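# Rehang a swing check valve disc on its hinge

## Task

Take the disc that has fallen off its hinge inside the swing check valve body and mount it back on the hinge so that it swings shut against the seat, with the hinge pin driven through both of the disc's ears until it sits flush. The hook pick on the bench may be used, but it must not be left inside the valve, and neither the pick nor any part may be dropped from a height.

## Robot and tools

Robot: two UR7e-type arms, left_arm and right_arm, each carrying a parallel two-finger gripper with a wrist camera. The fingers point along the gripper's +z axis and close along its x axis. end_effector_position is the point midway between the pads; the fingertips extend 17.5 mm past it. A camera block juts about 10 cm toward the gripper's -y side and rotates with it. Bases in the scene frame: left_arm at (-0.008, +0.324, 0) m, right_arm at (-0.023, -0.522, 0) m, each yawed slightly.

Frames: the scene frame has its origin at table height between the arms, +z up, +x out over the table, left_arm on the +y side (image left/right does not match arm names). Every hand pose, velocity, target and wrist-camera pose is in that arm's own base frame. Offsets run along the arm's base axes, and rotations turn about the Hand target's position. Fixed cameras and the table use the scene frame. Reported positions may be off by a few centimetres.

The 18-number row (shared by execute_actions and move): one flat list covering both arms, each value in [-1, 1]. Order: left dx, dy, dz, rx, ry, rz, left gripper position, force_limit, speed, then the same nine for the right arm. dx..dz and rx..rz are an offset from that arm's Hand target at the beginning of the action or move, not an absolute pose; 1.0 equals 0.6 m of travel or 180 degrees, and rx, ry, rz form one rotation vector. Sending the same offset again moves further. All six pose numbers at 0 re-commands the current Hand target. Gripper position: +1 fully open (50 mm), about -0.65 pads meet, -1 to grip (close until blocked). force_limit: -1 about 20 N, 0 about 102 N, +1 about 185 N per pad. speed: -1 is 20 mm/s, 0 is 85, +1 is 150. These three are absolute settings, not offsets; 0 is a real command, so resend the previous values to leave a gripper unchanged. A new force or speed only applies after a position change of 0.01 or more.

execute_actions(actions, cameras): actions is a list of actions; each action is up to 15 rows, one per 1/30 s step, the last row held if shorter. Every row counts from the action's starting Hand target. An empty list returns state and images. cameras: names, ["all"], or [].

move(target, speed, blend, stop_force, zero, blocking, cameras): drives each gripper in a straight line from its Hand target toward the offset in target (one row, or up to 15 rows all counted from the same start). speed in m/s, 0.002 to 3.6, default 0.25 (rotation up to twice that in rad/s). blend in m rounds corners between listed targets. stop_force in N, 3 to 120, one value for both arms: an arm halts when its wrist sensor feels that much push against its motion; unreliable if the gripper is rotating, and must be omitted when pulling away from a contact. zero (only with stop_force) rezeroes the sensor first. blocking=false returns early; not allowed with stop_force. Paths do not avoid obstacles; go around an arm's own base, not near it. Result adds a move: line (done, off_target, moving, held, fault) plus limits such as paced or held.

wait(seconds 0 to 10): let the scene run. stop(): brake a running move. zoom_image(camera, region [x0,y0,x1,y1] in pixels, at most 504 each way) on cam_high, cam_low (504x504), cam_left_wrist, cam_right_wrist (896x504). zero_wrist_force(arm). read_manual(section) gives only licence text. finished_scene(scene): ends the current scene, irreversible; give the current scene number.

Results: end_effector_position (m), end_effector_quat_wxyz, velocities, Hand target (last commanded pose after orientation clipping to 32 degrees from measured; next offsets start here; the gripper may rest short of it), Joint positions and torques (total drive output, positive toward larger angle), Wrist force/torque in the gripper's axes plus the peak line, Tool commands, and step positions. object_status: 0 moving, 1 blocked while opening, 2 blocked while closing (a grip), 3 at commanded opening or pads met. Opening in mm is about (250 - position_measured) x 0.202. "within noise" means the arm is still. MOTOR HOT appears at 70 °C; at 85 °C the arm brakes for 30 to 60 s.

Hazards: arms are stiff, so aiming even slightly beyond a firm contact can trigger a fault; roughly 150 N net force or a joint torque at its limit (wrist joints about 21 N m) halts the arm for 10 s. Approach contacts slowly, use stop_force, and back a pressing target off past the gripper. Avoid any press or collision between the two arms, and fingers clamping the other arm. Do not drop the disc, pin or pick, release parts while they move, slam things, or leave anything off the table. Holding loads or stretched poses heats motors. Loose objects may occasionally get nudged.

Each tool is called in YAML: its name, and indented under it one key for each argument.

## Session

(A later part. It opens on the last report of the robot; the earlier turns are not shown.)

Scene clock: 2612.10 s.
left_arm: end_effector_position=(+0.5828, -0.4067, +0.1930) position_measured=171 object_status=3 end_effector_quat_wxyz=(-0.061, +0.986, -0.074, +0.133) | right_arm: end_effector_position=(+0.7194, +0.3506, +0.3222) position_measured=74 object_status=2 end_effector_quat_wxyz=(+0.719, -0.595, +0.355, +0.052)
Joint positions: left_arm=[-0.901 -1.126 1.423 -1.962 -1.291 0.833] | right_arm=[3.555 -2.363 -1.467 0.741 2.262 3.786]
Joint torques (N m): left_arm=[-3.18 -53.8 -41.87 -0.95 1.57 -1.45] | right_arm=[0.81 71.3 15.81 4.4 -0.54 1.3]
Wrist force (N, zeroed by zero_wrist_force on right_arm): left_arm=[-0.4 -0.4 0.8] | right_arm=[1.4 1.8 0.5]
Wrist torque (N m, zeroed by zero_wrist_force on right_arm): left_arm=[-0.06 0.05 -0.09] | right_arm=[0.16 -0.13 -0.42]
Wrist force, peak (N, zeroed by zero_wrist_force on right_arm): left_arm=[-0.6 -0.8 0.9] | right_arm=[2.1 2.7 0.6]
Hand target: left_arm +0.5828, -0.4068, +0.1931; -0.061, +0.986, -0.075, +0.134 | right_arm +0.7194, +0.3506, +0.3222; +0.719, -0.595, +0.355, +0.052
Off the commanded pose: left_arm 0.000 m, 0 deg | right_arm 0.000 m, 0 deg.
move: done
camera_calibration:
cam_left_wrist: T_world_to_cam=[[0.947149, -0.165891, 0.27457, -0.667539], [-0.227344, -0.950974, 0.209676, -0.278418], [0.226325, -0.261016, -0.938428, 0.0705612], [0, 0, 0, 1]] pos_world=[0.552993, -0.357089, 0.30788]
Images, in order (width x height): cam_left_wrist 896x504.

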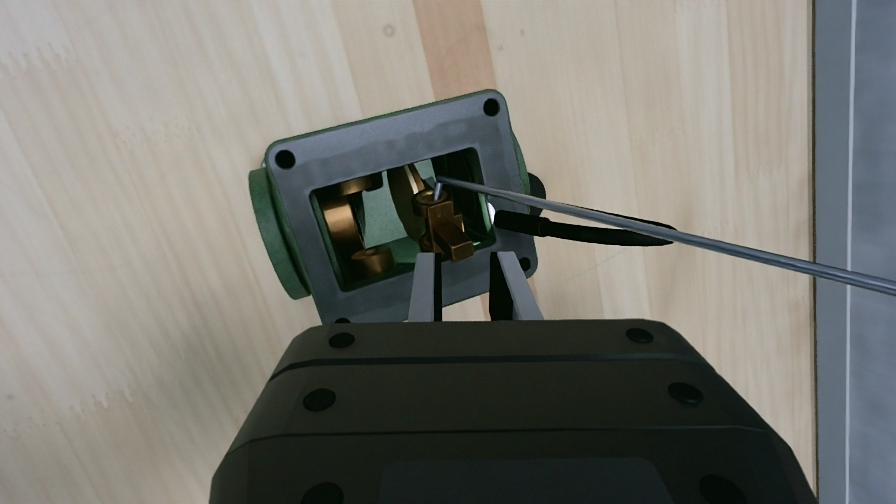

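execute_actions:
  actions: []

zoom_image:
  camera: "cam_left_wrist"
  region: [390, 150, 590, 330]

zoom_image:
  camera: "cam_high"
  region: [130, 150, 330, 350]

Scene clock: 2635.37 s.
left_arm: end_effector_position=(+0.5828, -0.4068, +0.1931) position_measured=171 object_status=3 end_effector_quat_wxyz=(-0.061, +0.986, -0.075, +0.134) | right_arm: end_effector_position=(+0.7194, +0.3506, +0.3222) position_measured=74 object_status=2 end_effector_quat_wxyz=(+0.719, -0.595, +0.355, +0.052)
Joint positions: left_arm=[-0.902 -1.126 1.423 -1.961 -1.291 0.833] | right_arm=[3.555 -2.363 -1.467 0.741 2.262 3.786]
Joint velocities: within noise
Joint torques (N m): left_arm=[-8.4 -44 -41.7 -0.92 2.32 1.24] | right_arm=[7.25 69.68 19.6 3.7 -0.5 1.1]
Wrist force (N, zeroed by zero_wrist_force on right_arm): left_arm=[-0.5 -0.2 1.0] | right_arm=[1.9 2.6 0.6]
Wrist torque (N m, zeroed by zero_wrist_force on right_arm): left_arm=[-0.04 0.06 -0.09] | right_arm=[0.16 -0.13 -0.41]
Wrist force, peak (N, zeroed by zero_wrist_force on right_arm): left_arm=[-0.7 -0.3 1.1] | right_arm=[2.0 2.6 0.5]
Hand target: left_arm +0.5828, -0.4068, +0.1931; -0.061, +0.986, -0.075, +0.134 | right_arm +0.7194, +0.3506, +0.3222; +0.719, -0.595, +0.355, +0.052
Tool commands: left_gripper/position=-0.12 left_gripper/force_limit=-0.6 left_gripper/speed=-0.5 right_gripper/position=-0.96 right_gripper/force_limit=-0.55 right_gripper/speed=-0.7
Off the commanded pose: left_arm 0.000 m, 0 deg | right_arm 0.000 m, 0 deg.
camera_calibration:
cam_left_wrist: T_world_to_cam=[[0.947082, -0.166078, 0.274688, -0.66765], [-0.227524, -0.950968, 0.209506, -0.27838], [0.226425, -0.260917, -0.938432, 0.0706099], [0, 0, 0, 1]] pos_world=[0.552993, -0.357189, 0.30798]
cam_right_wrist: T_world_to_cam=[[0.731102, -0.3505, -0.585354, -0.209805], [-0.634902, -0.0354165, -0.77178, 0.731328], [0.249778, 0.935893, -0.248426, -0.300724], [0, 0, 0, 1]] pos_world=[0.692825, 0.23381, 0.366907]

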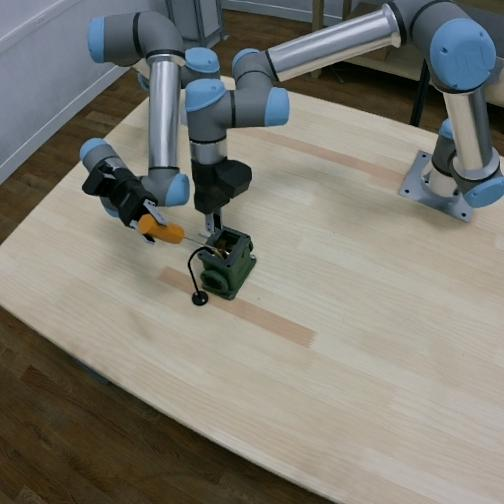

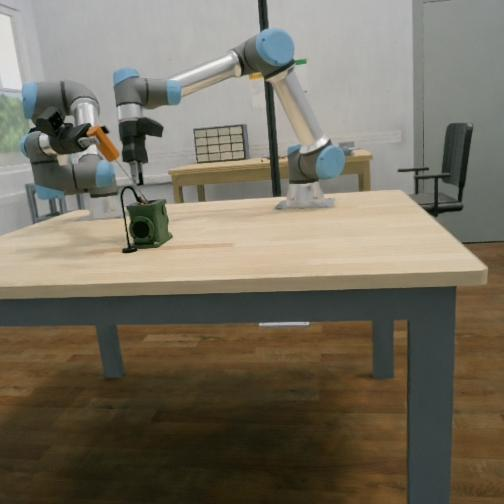

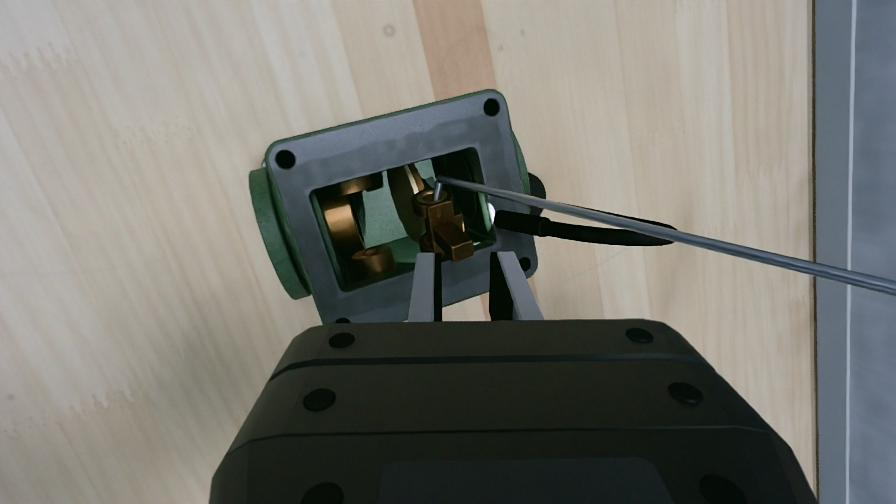

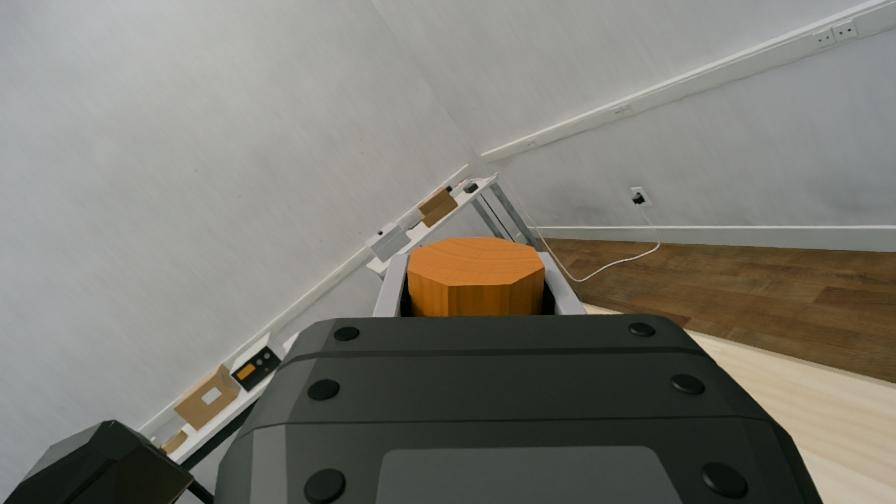

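Scaled by 2.520 from the camera's 896x504 image, which has a finer 1280x720 frame.

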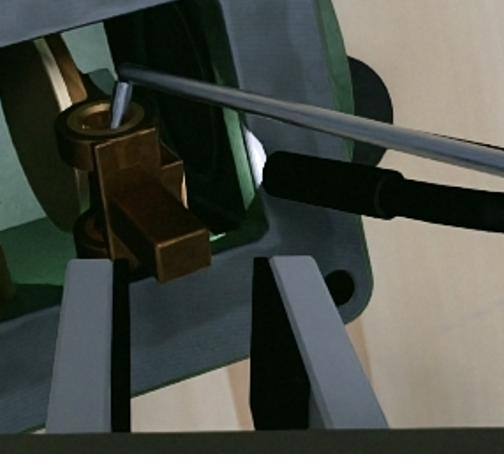

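Scaled by 2.520 from the camera's 504x504 image, which has a finer 720x720 frame.

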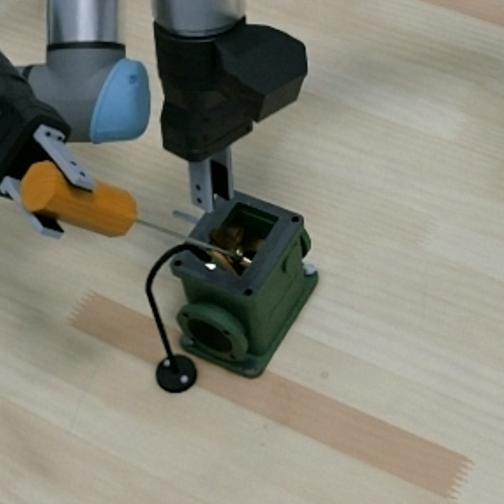

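zoom_image:
  camera: "cam_left_wrist"
  region: [405, 180, 505, 280]

Scaled by 5.040 from the camera's 896x504 image, which has a finer 1280x720 frame.

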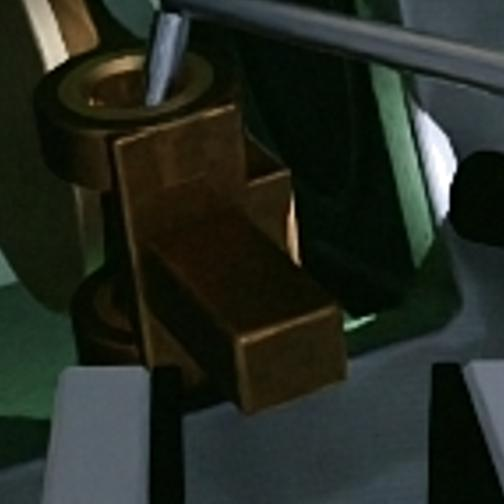

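move:
  target: [0.01333,-0.0005,-0.017,0.0214,0.0403,0.0549,-0.12,-0.6,-0.5,0,0,0,0,0,0,-0.96,-0.55,-0.7]
  speed: 0.08
  cameras: ["cam_left_wrist"]

zoom_image:
  camera: "cam_left_wrist"
  region: [400, 160, 540, 300]

zoom_image:
  camera: "cam_left_wrist"
  region: [200, 60, 620, 360]

Scene clock: 2780.20 s.
left_arm: end_effector_position=(+0.5909, -0.4070, +0.1829) position_measured=171 object_status=3 end_effector_quat_wxyz=(-0.100, +0.993, +0.003, +0.063) | right_arm: end_effector_position=(+0.7194, +0.3506, +0.3222) position_measured=74 object_status=2 end_effector_quat_wxyz=(+0.719, -0.595, +0.355, +0.052)
Joint positions: left_arm=[-0.873 -1.007 1.211 -1.7 -1.346 0.684] | right_arm=[3.555 -2.363 -1.467 0.741 2.262 3.786]
Joint torques (N m): left_arm=[-7.13 -59.65 -24.87 -6.45 2.64 1.18] | right_arm=[7.41 66.1 24.07 3.16 -0.54 0.95]
Wrist force (N, zeroed by zero_wrist_force on right_arm): left_arm=[-0.1 -0.4 1.0] | right_arm=[1.3 1.5 0.7]
Wrist torque (N m, zeroed by zero_wrist_force on right_arm): left_arm=[-0.09 -0.01 0.06] | right_arm=[0.13 -0.13 -0.41]
Wrist force, peak (N, zeroed by zero_wrist_force on right_arm): left_arm=[-0.5 -0.5 1.1] | right_arm=[2.0 2.7 0.8]
Hand target: left_arm +0.5908, -0.4071, +0.1829; -0.100, +0.993, +0.002, +0.063 | right_arm +0.7194, +0.3506, +0.3222; +0.719, -0.595, +0.355, +0.052
Off the commanded pose: left_arm 0.000 m, 0 deg | right_arm 0.000 m, 0 deg.
move: done
camera_calibration:
cam_left_wrist: T_world_to_cam=[[0.989288, -0.0123553, 0.145451, -0.61125], [-0.0359818, -0.986307, 0.160949, -0.393317], [0.141471, -0.164459, -0.976186, 0.155422], [0, 0, 0, 1]] pos_world=[0.568563, -0.369923, 0.303932]
Images, in order (width x height): cam_left_wrist 896x504.

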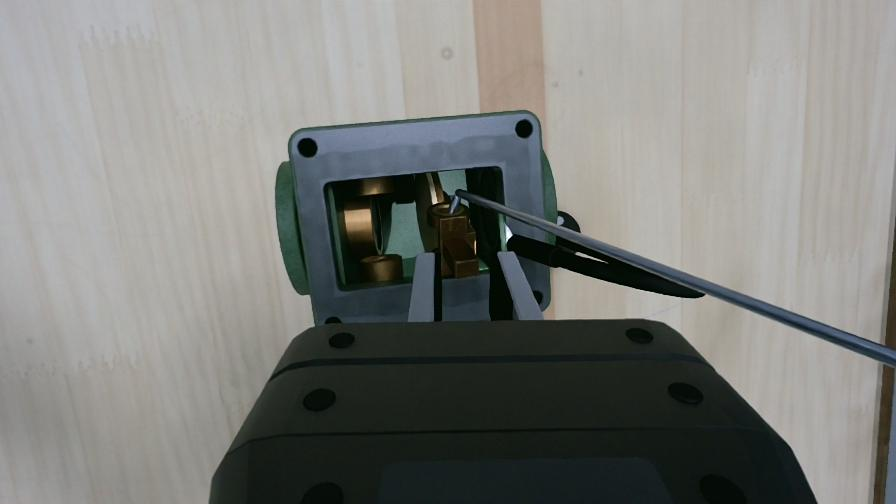

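Scaled by 3.600 from the camera's 896x504 image, which has a finer 1280x720 frame.

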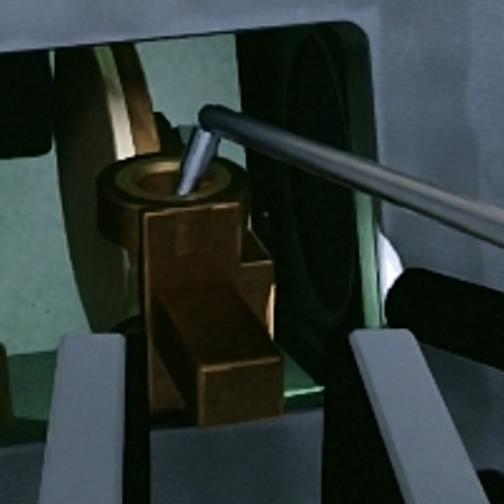

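Scaled by 1.200 from the camera's 896x504 image, which has a finer 1280x720 frame.

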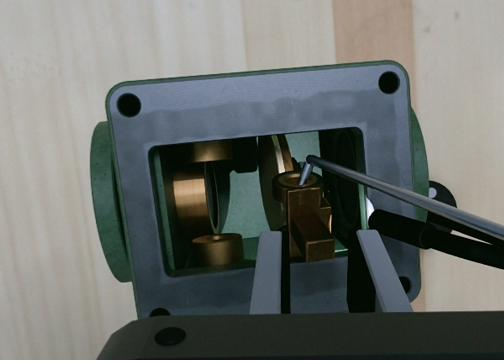

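move:
  target: [0.004,0.0008,-0.0243,0,0,0,-0.12,-0.6,-0.5,0,0,0,0,0,0,-0.96,-0.55,-0.7]
  speed: 0.04
  stop_force: 5
  cameras: ["cam_left_wrist"]

zoom_image:
  camera: "cam_left_wrist"
  region: [400, 160, 540, 300]

Scene clock: 2818.33 s.
left_arm: end_effector_position=(+0.5932, -0.4065, +0.1683) position_measured=171 object_status=3 end_effector_quat_wxyz=(-0.100, +0.993, +0.002, +0.063) | right_arm: end_effector_position=(+0.7194, +0.3506, +0.3222) position_measured=74 object_status=2 end_effector_quat_wxyz=(+0.719, -0.595, +0.355, +0.052)
Joint positions: left_arm=[-0.87 -0.995 1.231 -1.732 -1.346 0.687] | right_arm=[3.555 -2.363 -1.467 0.741 2.262 3.786]
Joint torques (N m): left_arm=[-3.02 -60.75 -40.71 -0.35 2.24 -1.54] | right_arm=[7.24 66.21 27.85 2.19 -0.61 0.77]
Wrist force (N, zeroed by zero_wrist_force on right_arm): left_arm=[-0.3 -0.4 0.9] | right_arm=[1.4 1.7 0.6]
Wrist torque (N m, zeroed by zero_wrist_force on right_arm): left_arm=[-0.09 0.02 0.05] | right_arm=[0.14 -0.13 -0.41]
Wrist force, peak (N, zeroed by zero_wrist_force on right_arm): left_arm=[-0.2 -0.3 1.4] | right_arm=[2.1 2.8 0.7]
Hand target: left_arm +0.5932, -0.4066, +0.1683; -0.100, +0.993, +0.002, +0.063 | right_arm +0.7194, +0.3506, +0.3222; +0.719, -0.595, +0.355, +0.052
Off the commanded pose: left_arm 0.000 m, 0 deg | right_arm 0.000 m, 0 deg.
move: done
camera_calibration:
cam_left_wrist: T_world_to_cam=[[0.989267, -0.0125487, 0.145581, -0.611508], [-0.0361917, -0.986304, 0.160916, -0.390277], [0.141568, -0.164457, -0.976172, 0.140965], [0, 0, 0, 1]] pos_world=[0.570863, -0.369423, 0.289432]
Images, in order (width x height): cam_left_wrist 896x504.

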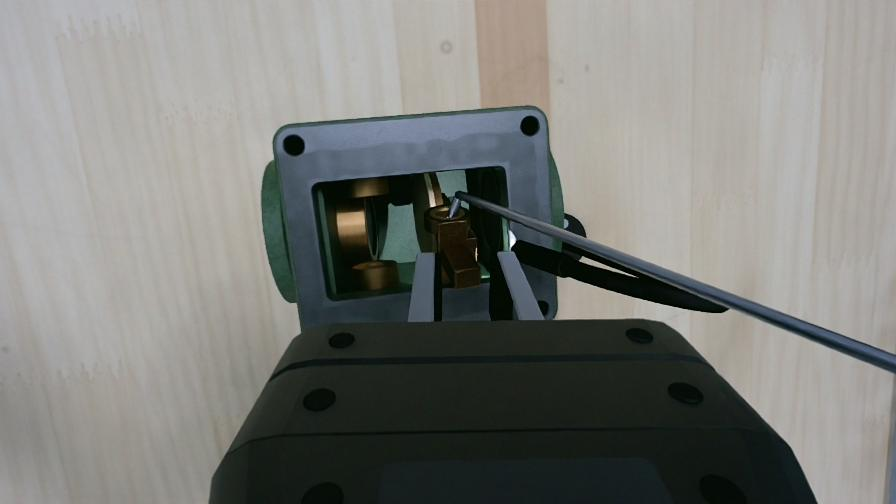

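Scaled by 3.600 from the camera's 896x504 image, which has a finer 1280x720 frame.

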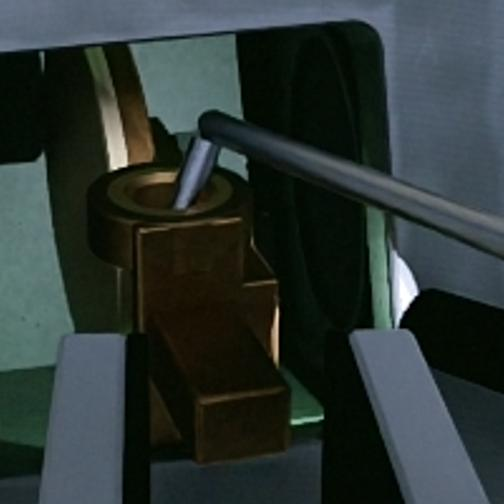

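execute_actions:
  actions: []
  cameras: ["cam_low","cam_high"]

zoom_image:
  camera: "cam_low"
  region: [100, 150, 190, 240]

zoom_image:
  camera: "cam_high"
  region: [180, 190, 270, 280]

Scene clock: 2861.47 s.
left_arm: end_effector_position=(+0.5932, -0.4066, +0.1683) position_measured=171 object_status=3 end_effector_quat_wxyz=(-0.100, +0.993, +0.002, +0.063) | right_arm: end_effector_position=(+0.7194, +0.3506, +0.3222) position_measured=74 object_status=2 end_effector_quat_wxyz=(+0.719, -0.595, +0.355, +0.052)
Joint positions: left_arm=[-0.87 -0.995 1.231 -1.732 -1.346 0.687] | right_arm=[3.555 -2.363 -1.467 0.741 2.262 3.786]
Joint velocities: within noise
Joint torques (N m): left_arm=[-9.62 -61 -40.95 -0.52 0.93 -1.51] | right_arm=[7.22 65.42 31.15 1.7 -0.45 0.52]
Wrist force (N, zeroed by zero_wrist_force on right_arm): left_arm=[-0.3 -0.2 0.8] | right_arm=[1.4 1.5 0.7]
Wrist torque (N m, zeroed by zero_wrist_force on right_arm): left_arm=[-0.06 0.04 0.05] | right_arm=[0.17 -0.16 -0.42]
Wrist force, peak (N, zeroed by zero_wrist_force on right_arm): left_arm=[-0.3 -0.5 1.1] | right_arm=[2.0 2.8 0.5]
Hand target: left_arm +0.5932, -0.4066, +0.1683; -0.100, +0.993, +0.002, +0.063 | right_arm +0.7194, +0.3506, +0.3222; +0.719, -0.595, +0.355, +0.052
Tool commands: left_gripper/position=-0.12 left_gripper/force_limit=-0.6 left_gripper/speed=-0.5 right_gripper/position=-0.96 right_gripper/force_limit=-0.55 right_gripper/speed=-0.7
Off the commanded pose: left_arm 0.000 m, 0 deg | right_arm 0.000 m, 0 deg.
Images, in order (width x height): cam_high 504x504, cam_low 504x504.

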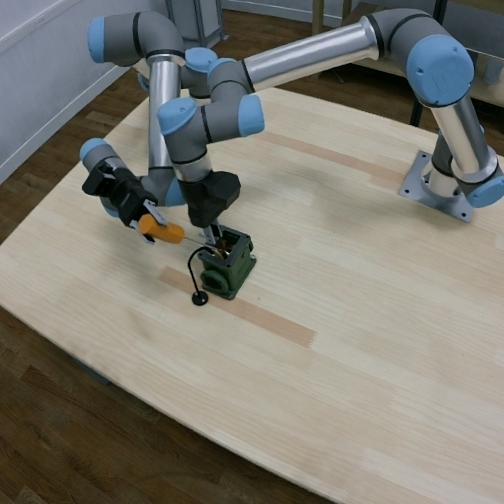

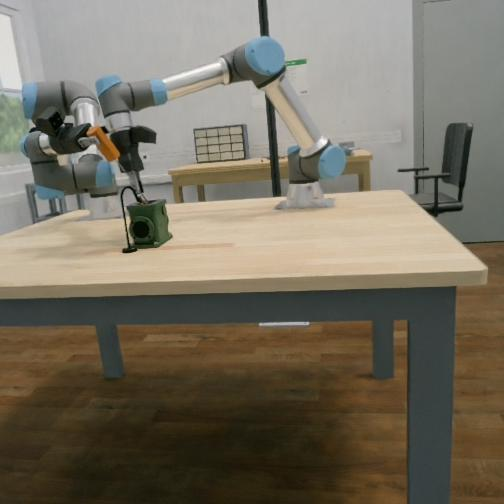

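Scaled by 5.600 from the camera's 504x504 image, which has a finer 720x720 frame.

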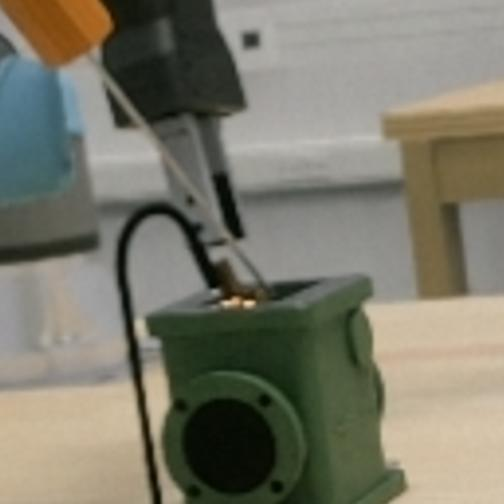

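Scaled by 5.600 from the camera's 504x504 image, which has a finer 720x720 frame.

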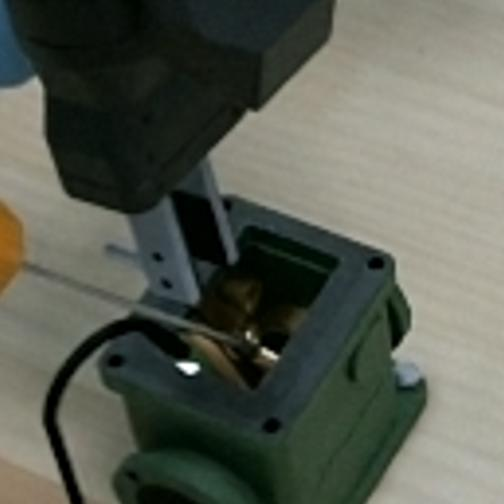

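zoom_image:
  camera: "cam_low"
  region: [125, 180, 160, 215]

zoom_image:
  camera: "cam_high"
  region: [205, 220, 245, 260]

Scaled by 14.400 from the camera's 504x504 image, which has a finer 720x720 frame.

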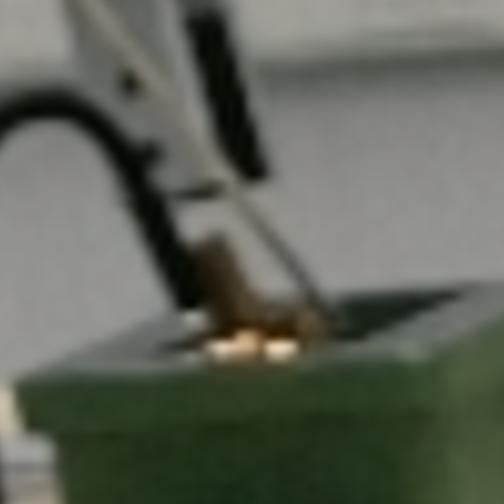

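Scaled by 12.600 from the camera's 504x504 image, which has a finer 720x720 frame.

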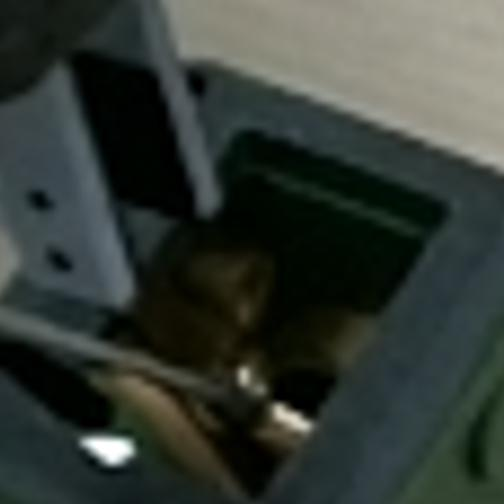

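move:
  target: [0.00167,0.00267,-0.01296,0,0,0,-0.12,-0.6,-0.5,0,0,0,0,0,0,-0.96,-0.55,-0.7]
  speed: 0.03
  stop_force: 4
  cameras: ["cam_left_wrist","cam_low"]

zoom_image:
  camera: "cam_left_wrist"
  region: [400, 160, 540, 300]

zoom_image:
  camera: "cam_low"
  region: [125, 180, 160, 215]

Scene clock: 2919.50 s.
left_arm: end_effector_position=(+0.5942, -0.4050, +0.1605) position_measured=171 object_status=3 end_effector_quat_wxyz=(-0.100, +0.993, +0.002, +0.063) | right_arm: end_effector_position=(+0.7194, +0.3506, +0.3222) position_measured=74 object_status=2 end_effector_quat_wxyz=(+0.719, -0.595, +0.355, +0.052)
Joint positions: left_arm=[-0.867 -0.991 1.245 -1.75 -1.345 0.69] | right_arm=[3.555 -2.363 -1.467 0.741 2.262 3.786]
Joint torques (N m): left_arm=[0.26 -60.08 -41.08 -0.61 2.73 -1.55] | right_arm=[7.62 65.94 32.68 0.95 -0.49 0.48]
Wrist force (N, zeroed by zero_wrist_force on right_arm): left_arm=[-0.4 -0.3 1.1] | right_arm=[1.8 2.6 0.7]
Wrist torque (N m, zeroed by zero_wrist_force on right_arm): left_arm=[-0.08 0.04 0.05] | right_arm=[0.16 -0.12 -0.41]
Wrist force, peak (N, zeroed by zero_wrist_force on right_arm): left_arm=[-0.6 -0.3 1.2] | right_arm=[2.1 2.7 0.4]
Hand target: left_arm +0.5942, -0.4050, +0.1605; -0.100, +0.993, +0.002, +0.063 | right_arm +0.7194, +0.3506, +0.3222; +0.719, -0.595, +0.355, +0.052
Off the commanded pose: left_arm 0.000 m, 0 deg | right_arm 0.000 m, 0 deg.
move: done
camera_calibration:
cam_left_wrist: T_world_to_cam=[[0.989267, -0.0125487, 0.145581, -0.611341], [-0.0361917, -0.986304, 0.160916, -0.387407], [0.141568, -0.164457, -0.976172, 0.133472], [0, 0, 0, 1]] pos_world=[0.571863, -0.367823, 0.281632]
Images, in order (width x height): cam_low 504x504, cam_left_wrist 896x504.

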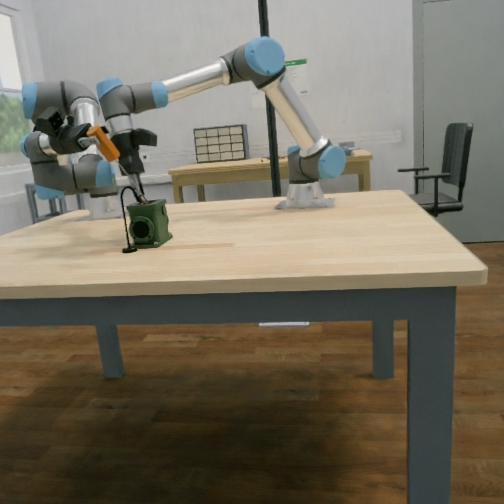

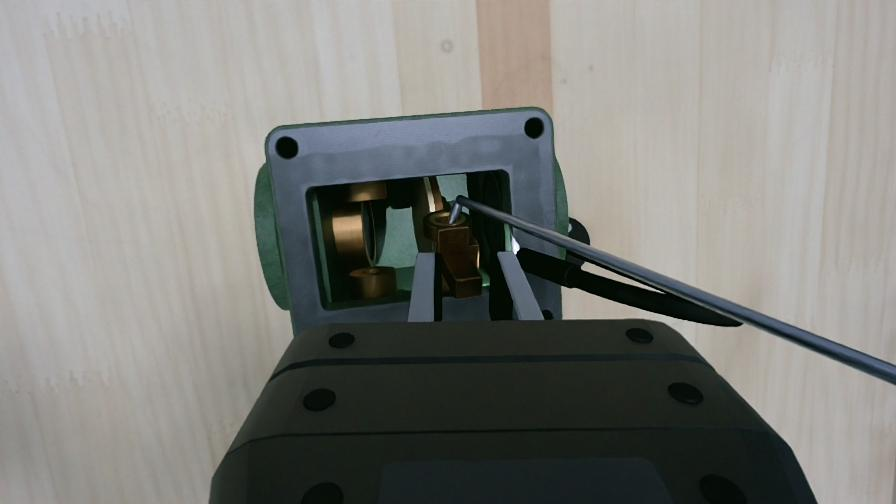

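Scaled by 3.600 from the camera's 896x504 image, which has a finer 1280x720 frame.

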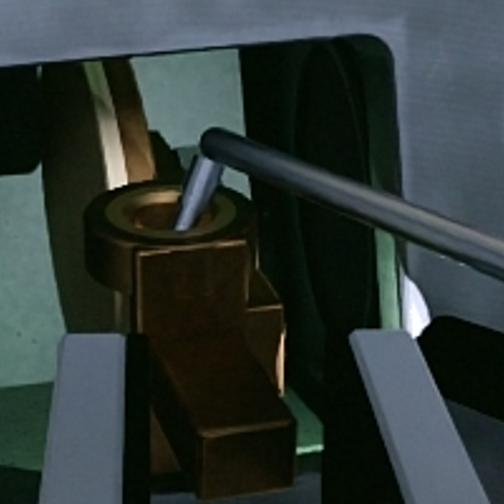

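Scaled by 14.400 from the camera's 504x504 image, which has a finer 720x720 frame.

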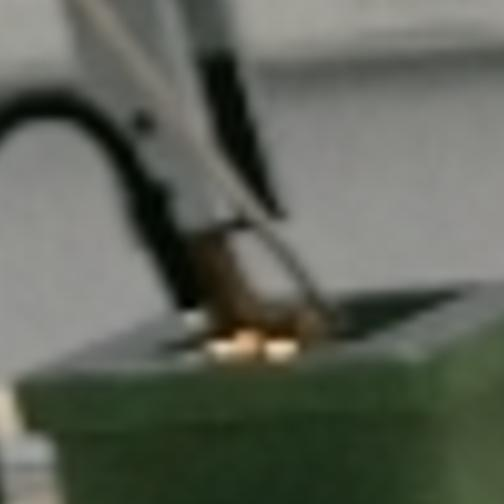

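move:
  target: [0.00198,0.00317,-0.01539,0,0,0,-0.12,-0.6,-0.5,0,0,0,0,0,0,-0.96,-0.55,-0.7]
  speed: 0.03
  stop_force: 4
  cameras: ["cam_left_wrist","cam_low"]

zoom_image:
  camera: "cam_left_wrist"
  region: [400, 160, 540, 300]

zoom_image:
  camera: "cam_low"
  region: [125, 180, 160, 215]

Scene clock: 2935.27 s.
left_arm: end_effector_position=(+0.5954, -0.4030, +0.1513) position_measured=171 object_status=3 end_effector_quat_wxyz=(-0.100, +0.993, +0.002, +0.063) | right_arm: end_effector_position=(+0.7194, +0.3506, +0.3222) position_measured=74 object_status=2 end_effector_quat_wxyz=(+0.719, -0.595, +0.355, +0.052)
Joint positions: left_arm=[-0.864 -0.986 1.261 -1.772 -1.345 0.693] | right_arm=[3.555 -2.363 -1.467 0.741 2.262 3.786]
Joint torques (N m): left_arm=[-2.42 -60.2 -41.35 -0.47 2.47 -1.55] | right_arm=[7.09 65.67 32.46 -0.04 -0.46 0.19]
Wrist force (N, zeroed by zero_wrist_force on right_arm): left_arm=[0.0 -0.5 1.1] | right_arm=[1.3 1.3 0.6]
Wrist torque (N m, zeroed by zero_wrist_force on right_arm): left_arm=[-0.11 -0.02 0.04] | right_arm=[0.13 -0.15 -0.41]
Wrist force, peak (N, zeroed by zero_wrist_force on right_arm): left_arm=[-0.4 -0.8 1.0] | right_arm=[2.1 2.6 0.7]
Hand target: left_arm +0.5954, -0.4031, +0.1513; -0.100, +0.993, +0.002, +0.063 | right_arm +0.7194, +0.3506, +0.3222; +0.719, -0.595, +0.355, +0.052
Off the commanded pose: left_arm 0.000 m, 0 deg | right_arm 0.000 m, 0 deg.
move: done
camera_calibration:
cam_left_wrist: T_world_to_cam=[[0.989267, -0.0125487, 0.145581, -0.611165], [-0.0361917, -0.986304, 0.160916, -0.38401], [0.141568, -0.164457, -0.976172, 0.124634], [0, 0, 0, 1]] pos_world=[0.573063, -0.365923, 0.272432]
Images, in order (width x height): cam_low 504x504, cam_left_wrist 896x504.

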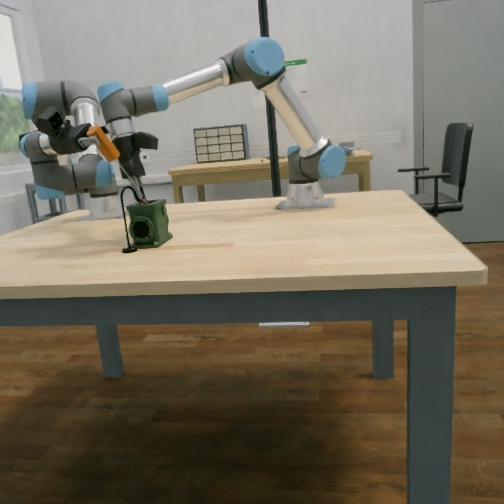

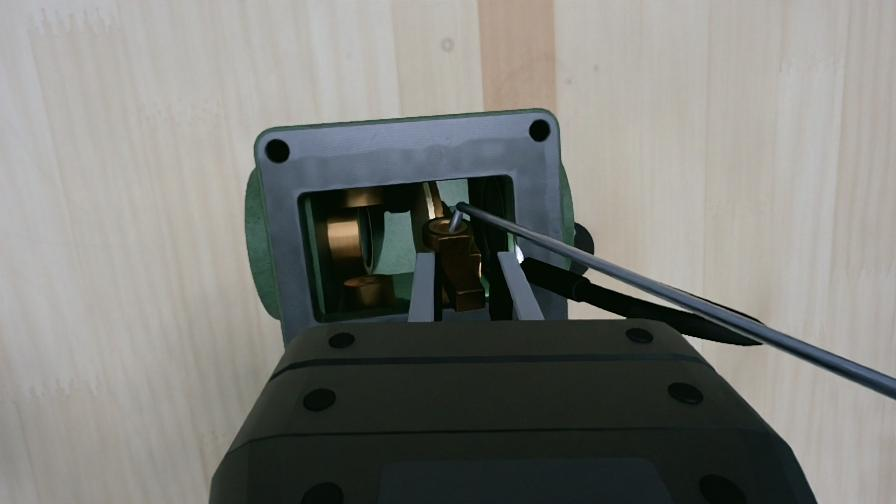

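Scaled by 3.600 from the camera's 896x504 image, which has a finer 1280x720 frame.

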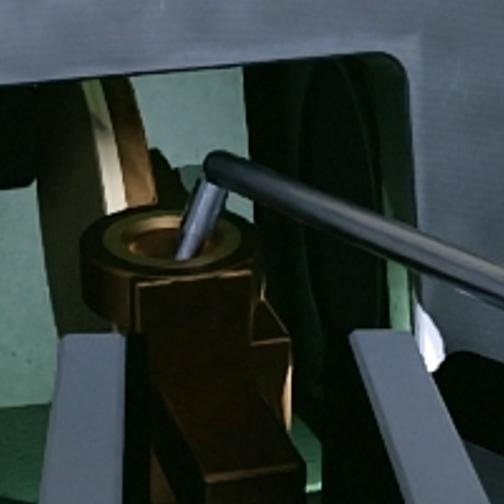

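Scaled by 14.400 from the camera's 504x504 image, which has a finer 720x720 frame.

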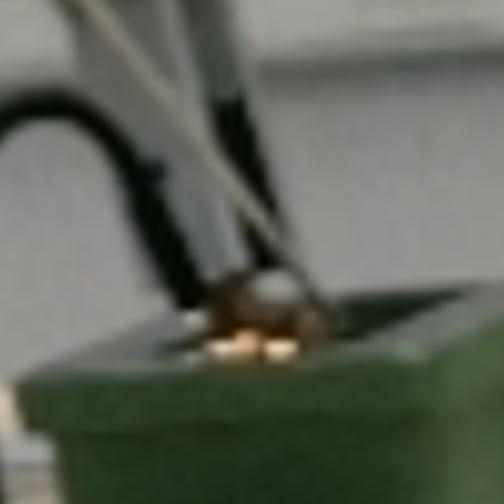

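move:
  target: [0,0,0,0,0,0,-1,-0.7,-0.95,0,0,0,0,0,0,-0.96,-0.55,-0.7]
  speed: 0.03
  cameras: ["cam_left_wrist","cam_low","cam_high"]

zoom_image:
  camera: "cam_left_wrist"
  region: [400, 160, 540, 300]

zoom_image:
  camera: "cam_low"
  region: [125, 180, 160, 215]

Scene clock: 2942.30 s.
left_arm: end_effector_position=(+0.5954, -0.4031, +0.1513) position_measured=203 object_status=2 end_effector_quat_wxyz=(-0.100, +0.993, +0.002, +0.063) | right_arm: end_effector_position=(+0.7194, +0.3506, +0.3222) position_measured=74 object_status=2 end_effector_quat_wxyz=(+0.719, -0.595, +0.355, +0.052)
Joint positions: left_arm=[-0.864 -0.986 1.261 -1.772 -1.345 0.693] | right_arm=[3.555 -2.363 -1.467 0.741 2.262 3.786]
Joint torques (N m): left_arm=[-7.56 -59.47 -41.01 -1.68 1.3 -1.36] | right_arm=[7.64 66.54 32.85 -0.51 -0.64 0.06]
Wrist force (N, zeroed by zero_wrist_force on right_arm): left_arm=[-3.1 -0.8 1.1] | right_arm=[4.2 1.1 1.0]
Wrist torque (N m, zeroed by zero_wrist_force on right_arm): left_arm=[-0.10 -0.05 0.03] | right_arm=[0.24 -0.17 -0.82]
Wrist force, peak (N, zeroed by zero_wrist_force on right_arm): left_arm=[-3.0 -0.6 1.7] | right_arm=[4.2 1.1 1.0]
Hand target: left_arm +0.5954, -0.4031, +0.1513; -0.100, +0.993, +0.002, +0.063 | right_arm +0.7194, +0.3506, +0.3222; +0.719, -0.595, +0.355, +0.052
Off the commanded pose: left_arm 0.000 m, 0 deg | right_arm 0.000 m, 0 deg.
move: done
camera_calibration:
cam_left_wrist: T_world_to_cam=[[0.989277, -0.0126624, 0.1455, -0.611191], [-0.0362898, -0.986302, 0.160905, -0.384049], [0.14147, -0.16446, -0.976186, 0.124677], [0, 0, 0, 1]] pos_world=[0.573063, -0.366023, 0.272432]
Images, in order (width x height): cam_high 504x504, cam_low 504x504, cam_left_wrist 896x504.

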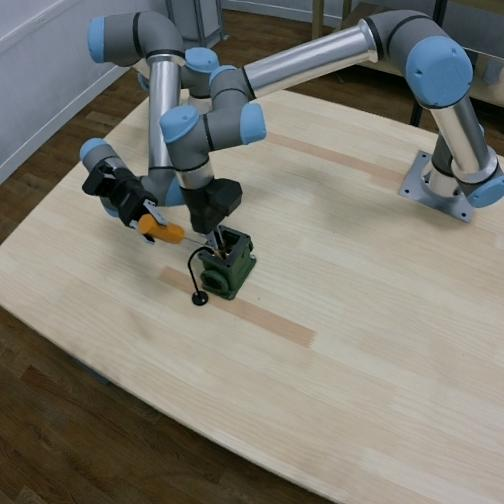

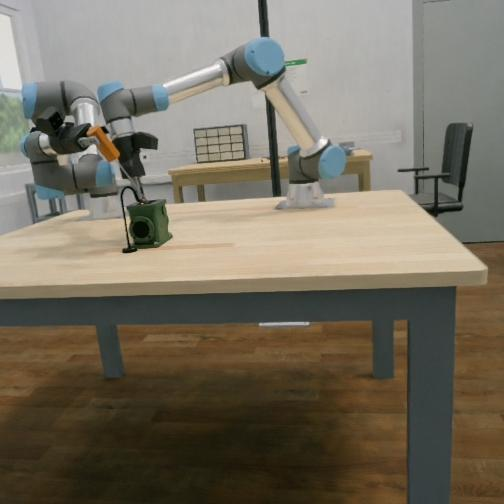

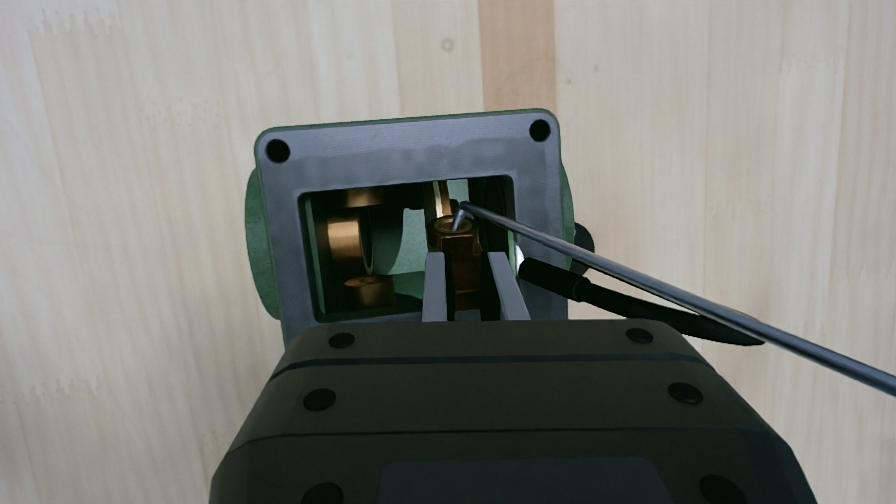

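Scaled by 3.600 from the camera's 896x504 image, which has a finer 1280x720 frame.

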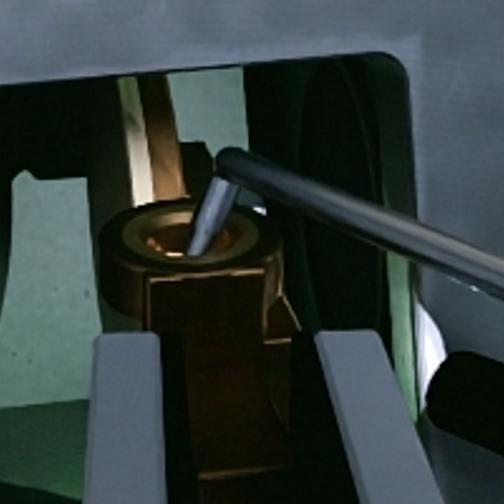

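Scaled by 14.400 from the camera's 504x504 image, which has a finer 720x720 frame.

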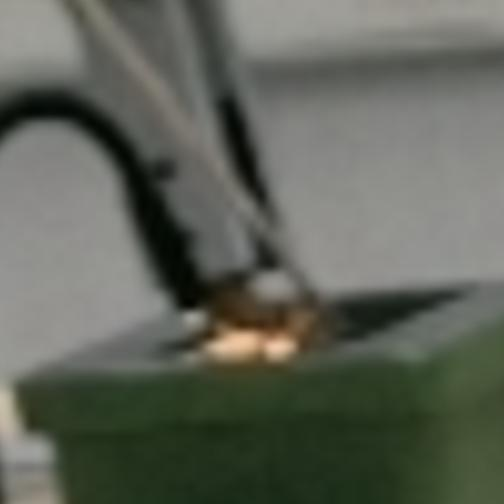

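move:
  target: [0,0,0,0,0,0,-1,-0.7,-0.95,0.0015,0,-0.001,0,0,0,-0.96,-0.55,-0.7]
  speed: 0.01

Scene clock: 2975.20 s.
left_arm: end_effector_position=(+0.5954, -0.4031, +0.1513) position_measured=203 object_status=2 end_effector_quat_wxyz=(-0.100, +0.993, +0.002, +0.063) | right_arm: end_effector_position=(+0.7203, +0.3506, +0.3216) position_measured=74 object_status=2 end_effector_quat_wxyz=(+0.719, -0.595, +0.355, +0.052)
Joint positions: left_arm=[-0.864 -0.986 1.261 -1.772 -1.345 0.693] | right_arm=[3.555 -2.365 -1.463 0.74 2.262 3.786]
Joint torques (N m): left_arm=[2.18 -52.3 -40.52 -6.31 0.25 -1.48] | right_arm=[-10.13 59.24 33.17 -1.13 1.56 1.49]
Wrist force (N, zeroed by zero_wrist_force on right_arm): left_arm=[-1.4 -0.8 2.0] | right_arm=[2.3 1.6 0.7]
Wrist torque (N m, zeroed by zero_wrist_force on right_arm): left_arm=[-0.06 -0.01 0.04] | right_arm=[0.19 -0.16 -0.34]
Wrist force, peak (N, zeroed by zero_wrist_force on right_arm): left_arm=[-3.2 -0.8 0.8] | right_arm=[4.6 1.2 1.0]
Hand target: left_arm +0.5954, -0.4031, +0.1513; -0.100, +0.993, +0.002, +0.063 | right_arm +0.7203, +0.3506, +0.3216; +0.719, -0.595, +0.355, +0.052
Off the commanded pose: left_arm 0.000 m, 0 deg | right_arm 0.000 m, 0 deg.
move: done

move:
  target: [0,0,0.0233,0,0,0,-1,-0.7,-0.95,0.0015,0,0.0233,0,0,0,-0.96,-0.55,-0.7]
  speed: 0.02
  cameras: ["cam_left_wrist","cam_low"]

zoom_image:
  camera: "cam_left_wrist"
  region: [400, 160, 540, 300]

zoom_image:
  camera: "cam_low"
  region: [125, 180, 160, 215]

Scene clock: 2985.03 s.
left_arm: end_effector_position=(+0.5954, -0.4031, +0.1655) position_measured=203 object_status=2 end_effector_quat_wxyz=(-0.100, +0.993, +0.002, +0.063) | right_arm: end_effector_position=(+0.7212, +0.3506, +0.3357) position_measured=74 object_status=2 end_effector_quat_wxyz=(+0.719, -0.595, +0.355, +0.052)
Joint positions: left_arm=[-0.864 -0.995 1.238 -1.74 -1.345 0.693] | right_arm=[3.554 -2.346 -1.455 0.713 2.263 3.786]
Joint torques (N m): left_arm=[10.14 -49.65 -27.1 -5.1 0.25 -0.94] | right_arm=[-9.49 61.16 30.34 3.12 1.34 1.68]
Wrist force (N, zeroed by zero_wrist_force on right_arm): left_arm=[-0.4 -0.4 1.5] | right_arm=[1.2 1.4 0.2]
Wrist torque (N m, zeroed by zero_wrist_force on right_arm): left_arm=[-0.13 0.03 0.05] | right_arm=[0.04 -0.08 -0.25]
Wrist force, peak (N, zeroed by zero_wrist_force on right_arm): left_arm=[-1.5 -1.0 3.1] | right_arm=[2.2 2.5 0.4]
Hand target: left_arm +0.5954, -0.4031, +0.1653; -0.100, +0.993, +0.002, +0.063 | right_arm +0.7212, +0.3506, +0.3356; +0.719, -0.595, +0.355, +0.052
Off the commanded pose: left_arm 0.000 m, 0 deg | right_arm 0.000 m, 0 deg.
move: done
camera_calibration:
cam_left_wrist: T_world_to_cam=[[0.989267, -0.0125347, 0.145579, -0.613212], [-0.0361775, -0.986305, 0.160918, -0.386287], [0.141568, -0.164457, -0.976172, 0.138398], [0, 0, 0, 1]] pos_world=[0.573063, -0.365923, 0.286532]
Images, in order (width x height): cam_low 504x504, cam_left_wrist 896x504.

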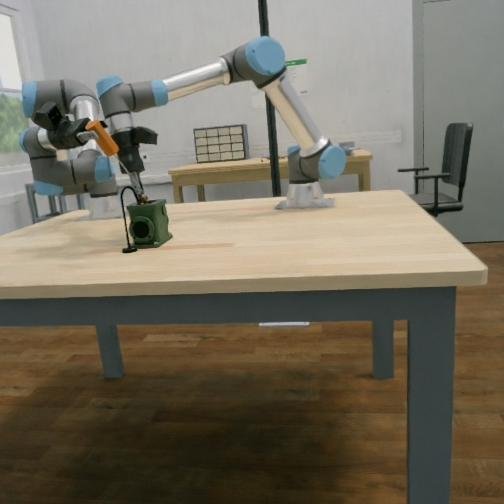

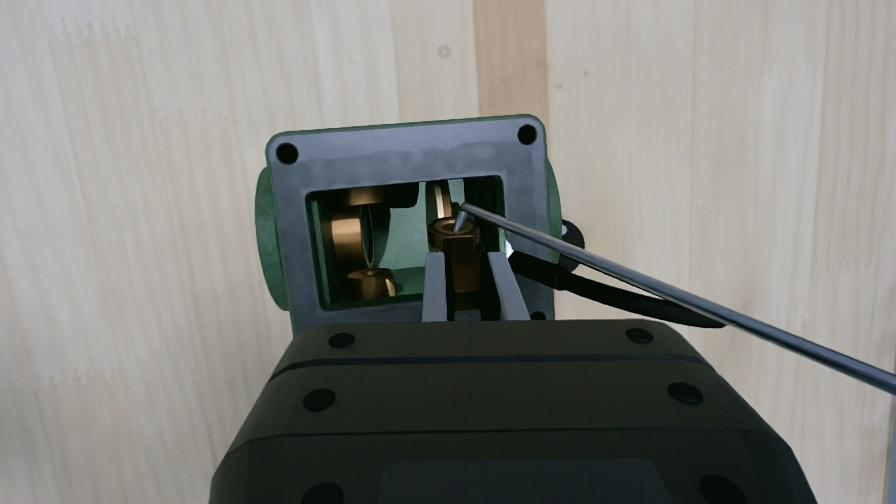

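Scaled by 3.600 from the camera's 896x504 image, which has a finer 1280x720 frame.

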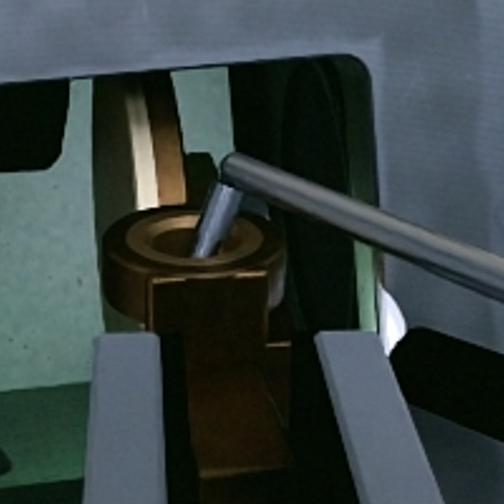

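Scaled by 14.400 from the camera's 504x504 image, which has a finer 720x720 frame.

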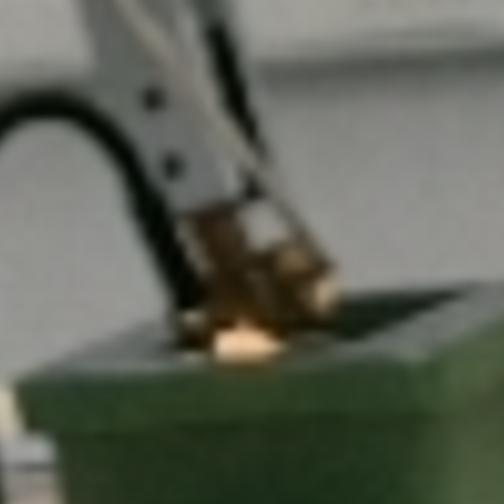

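move:
  target: [0,0,0,0,0,0,-1,-0.7,-0.95,0.00449,0.00893,0.0004,0,0,0,-0.96,-0.55,-0.7]
  speed: 0.02
  stop_force: 6
  cameras: ["cam_left_wrist"]

zoom_image:
  camera: "cam_left_wrist"
  region: [400, 160, 540, 300]

Scene clock: 3005.70 s.
left_arm: end_effector_position=(+0.5954, -0.4031, +0.1653) position_measured=203 object_status=2 end_effector_quat_wxyz=(-0.100, +0.993, +0.002, +0.063) | right_arm: end_effector_position=(+0.7239, +0.3560, +0.3358) position_measured=74 object_status=2 end_effector_quat_wxyz=(+0.719, -0.595, +0.355, +0.052)
Joint positions: left_arm=[-0.864 -0.995 1.238 -1.741 -1.345 0.693] | right_arm=[3.56 -2.353 -1.442 0.705 2.257 3.786]
Joint torques (N m): left_arm=[10.22 -51.39 -28.13 -6.3 0.25 -0.93] | right_arm=[-8.7 73.28 10.77 5.33 0.76 0.19]
Wrist force (N, zeroed by zero_wrist_force on right_arm): left_arm=[-2.0 -2.1 0.9] | right_arm=[3.3 -0.6 -1.0]
Wrist torque (N m, zeroed by zero_wrist_force on right_arm): left_arm=[-0.13 -0.05 0.03] | right_arm=[-0.31 -0.20 -0.75]
Wrist force, peak (N, zeroed by zero_wrist_force on right_arm): left_arm=[-2.7 -1.6 2.8] | right_arm=[4.7 1.6 -1.6]
Hand target: left_arm +0.5954, -0.4031, +0.1653; -0.100, +0.993, +0.002, +0.063 | right_arm +0.7239, +0.3560, +0.3358; +0.719, -0.595, +0.355, +0.052
Off the commanded pose: left_arm 0.000 m, 0 deg | right_arm 0.000 m, 0 deg.
move: done
camera_calibration:
cam_left_wrist: T_world_to_cam=[[0.989281, -0.0125647, 0.145485, -0.613176], [-0.0361919, -0.986304, 0.160919, -0.386346], [0.14147, -0.16446, -0.976186, 0.138246], [0, 0, 0, 1]] pos_world=[0.573063, -0.366023, 0.286332]
Images, in order (width x height): cam_left_wrist 896x504.

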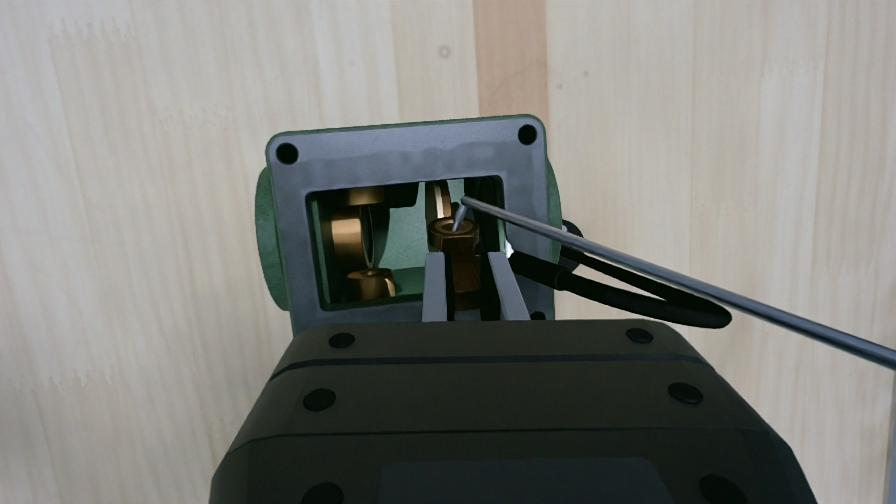

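Scaled by 3.600 from the camera's 896x504 image, which has a finer 1280x720 frame.

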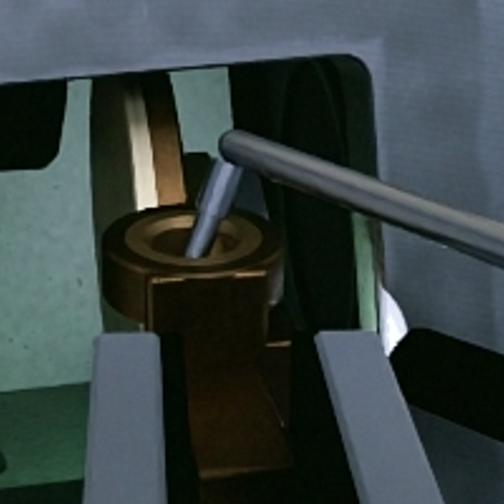

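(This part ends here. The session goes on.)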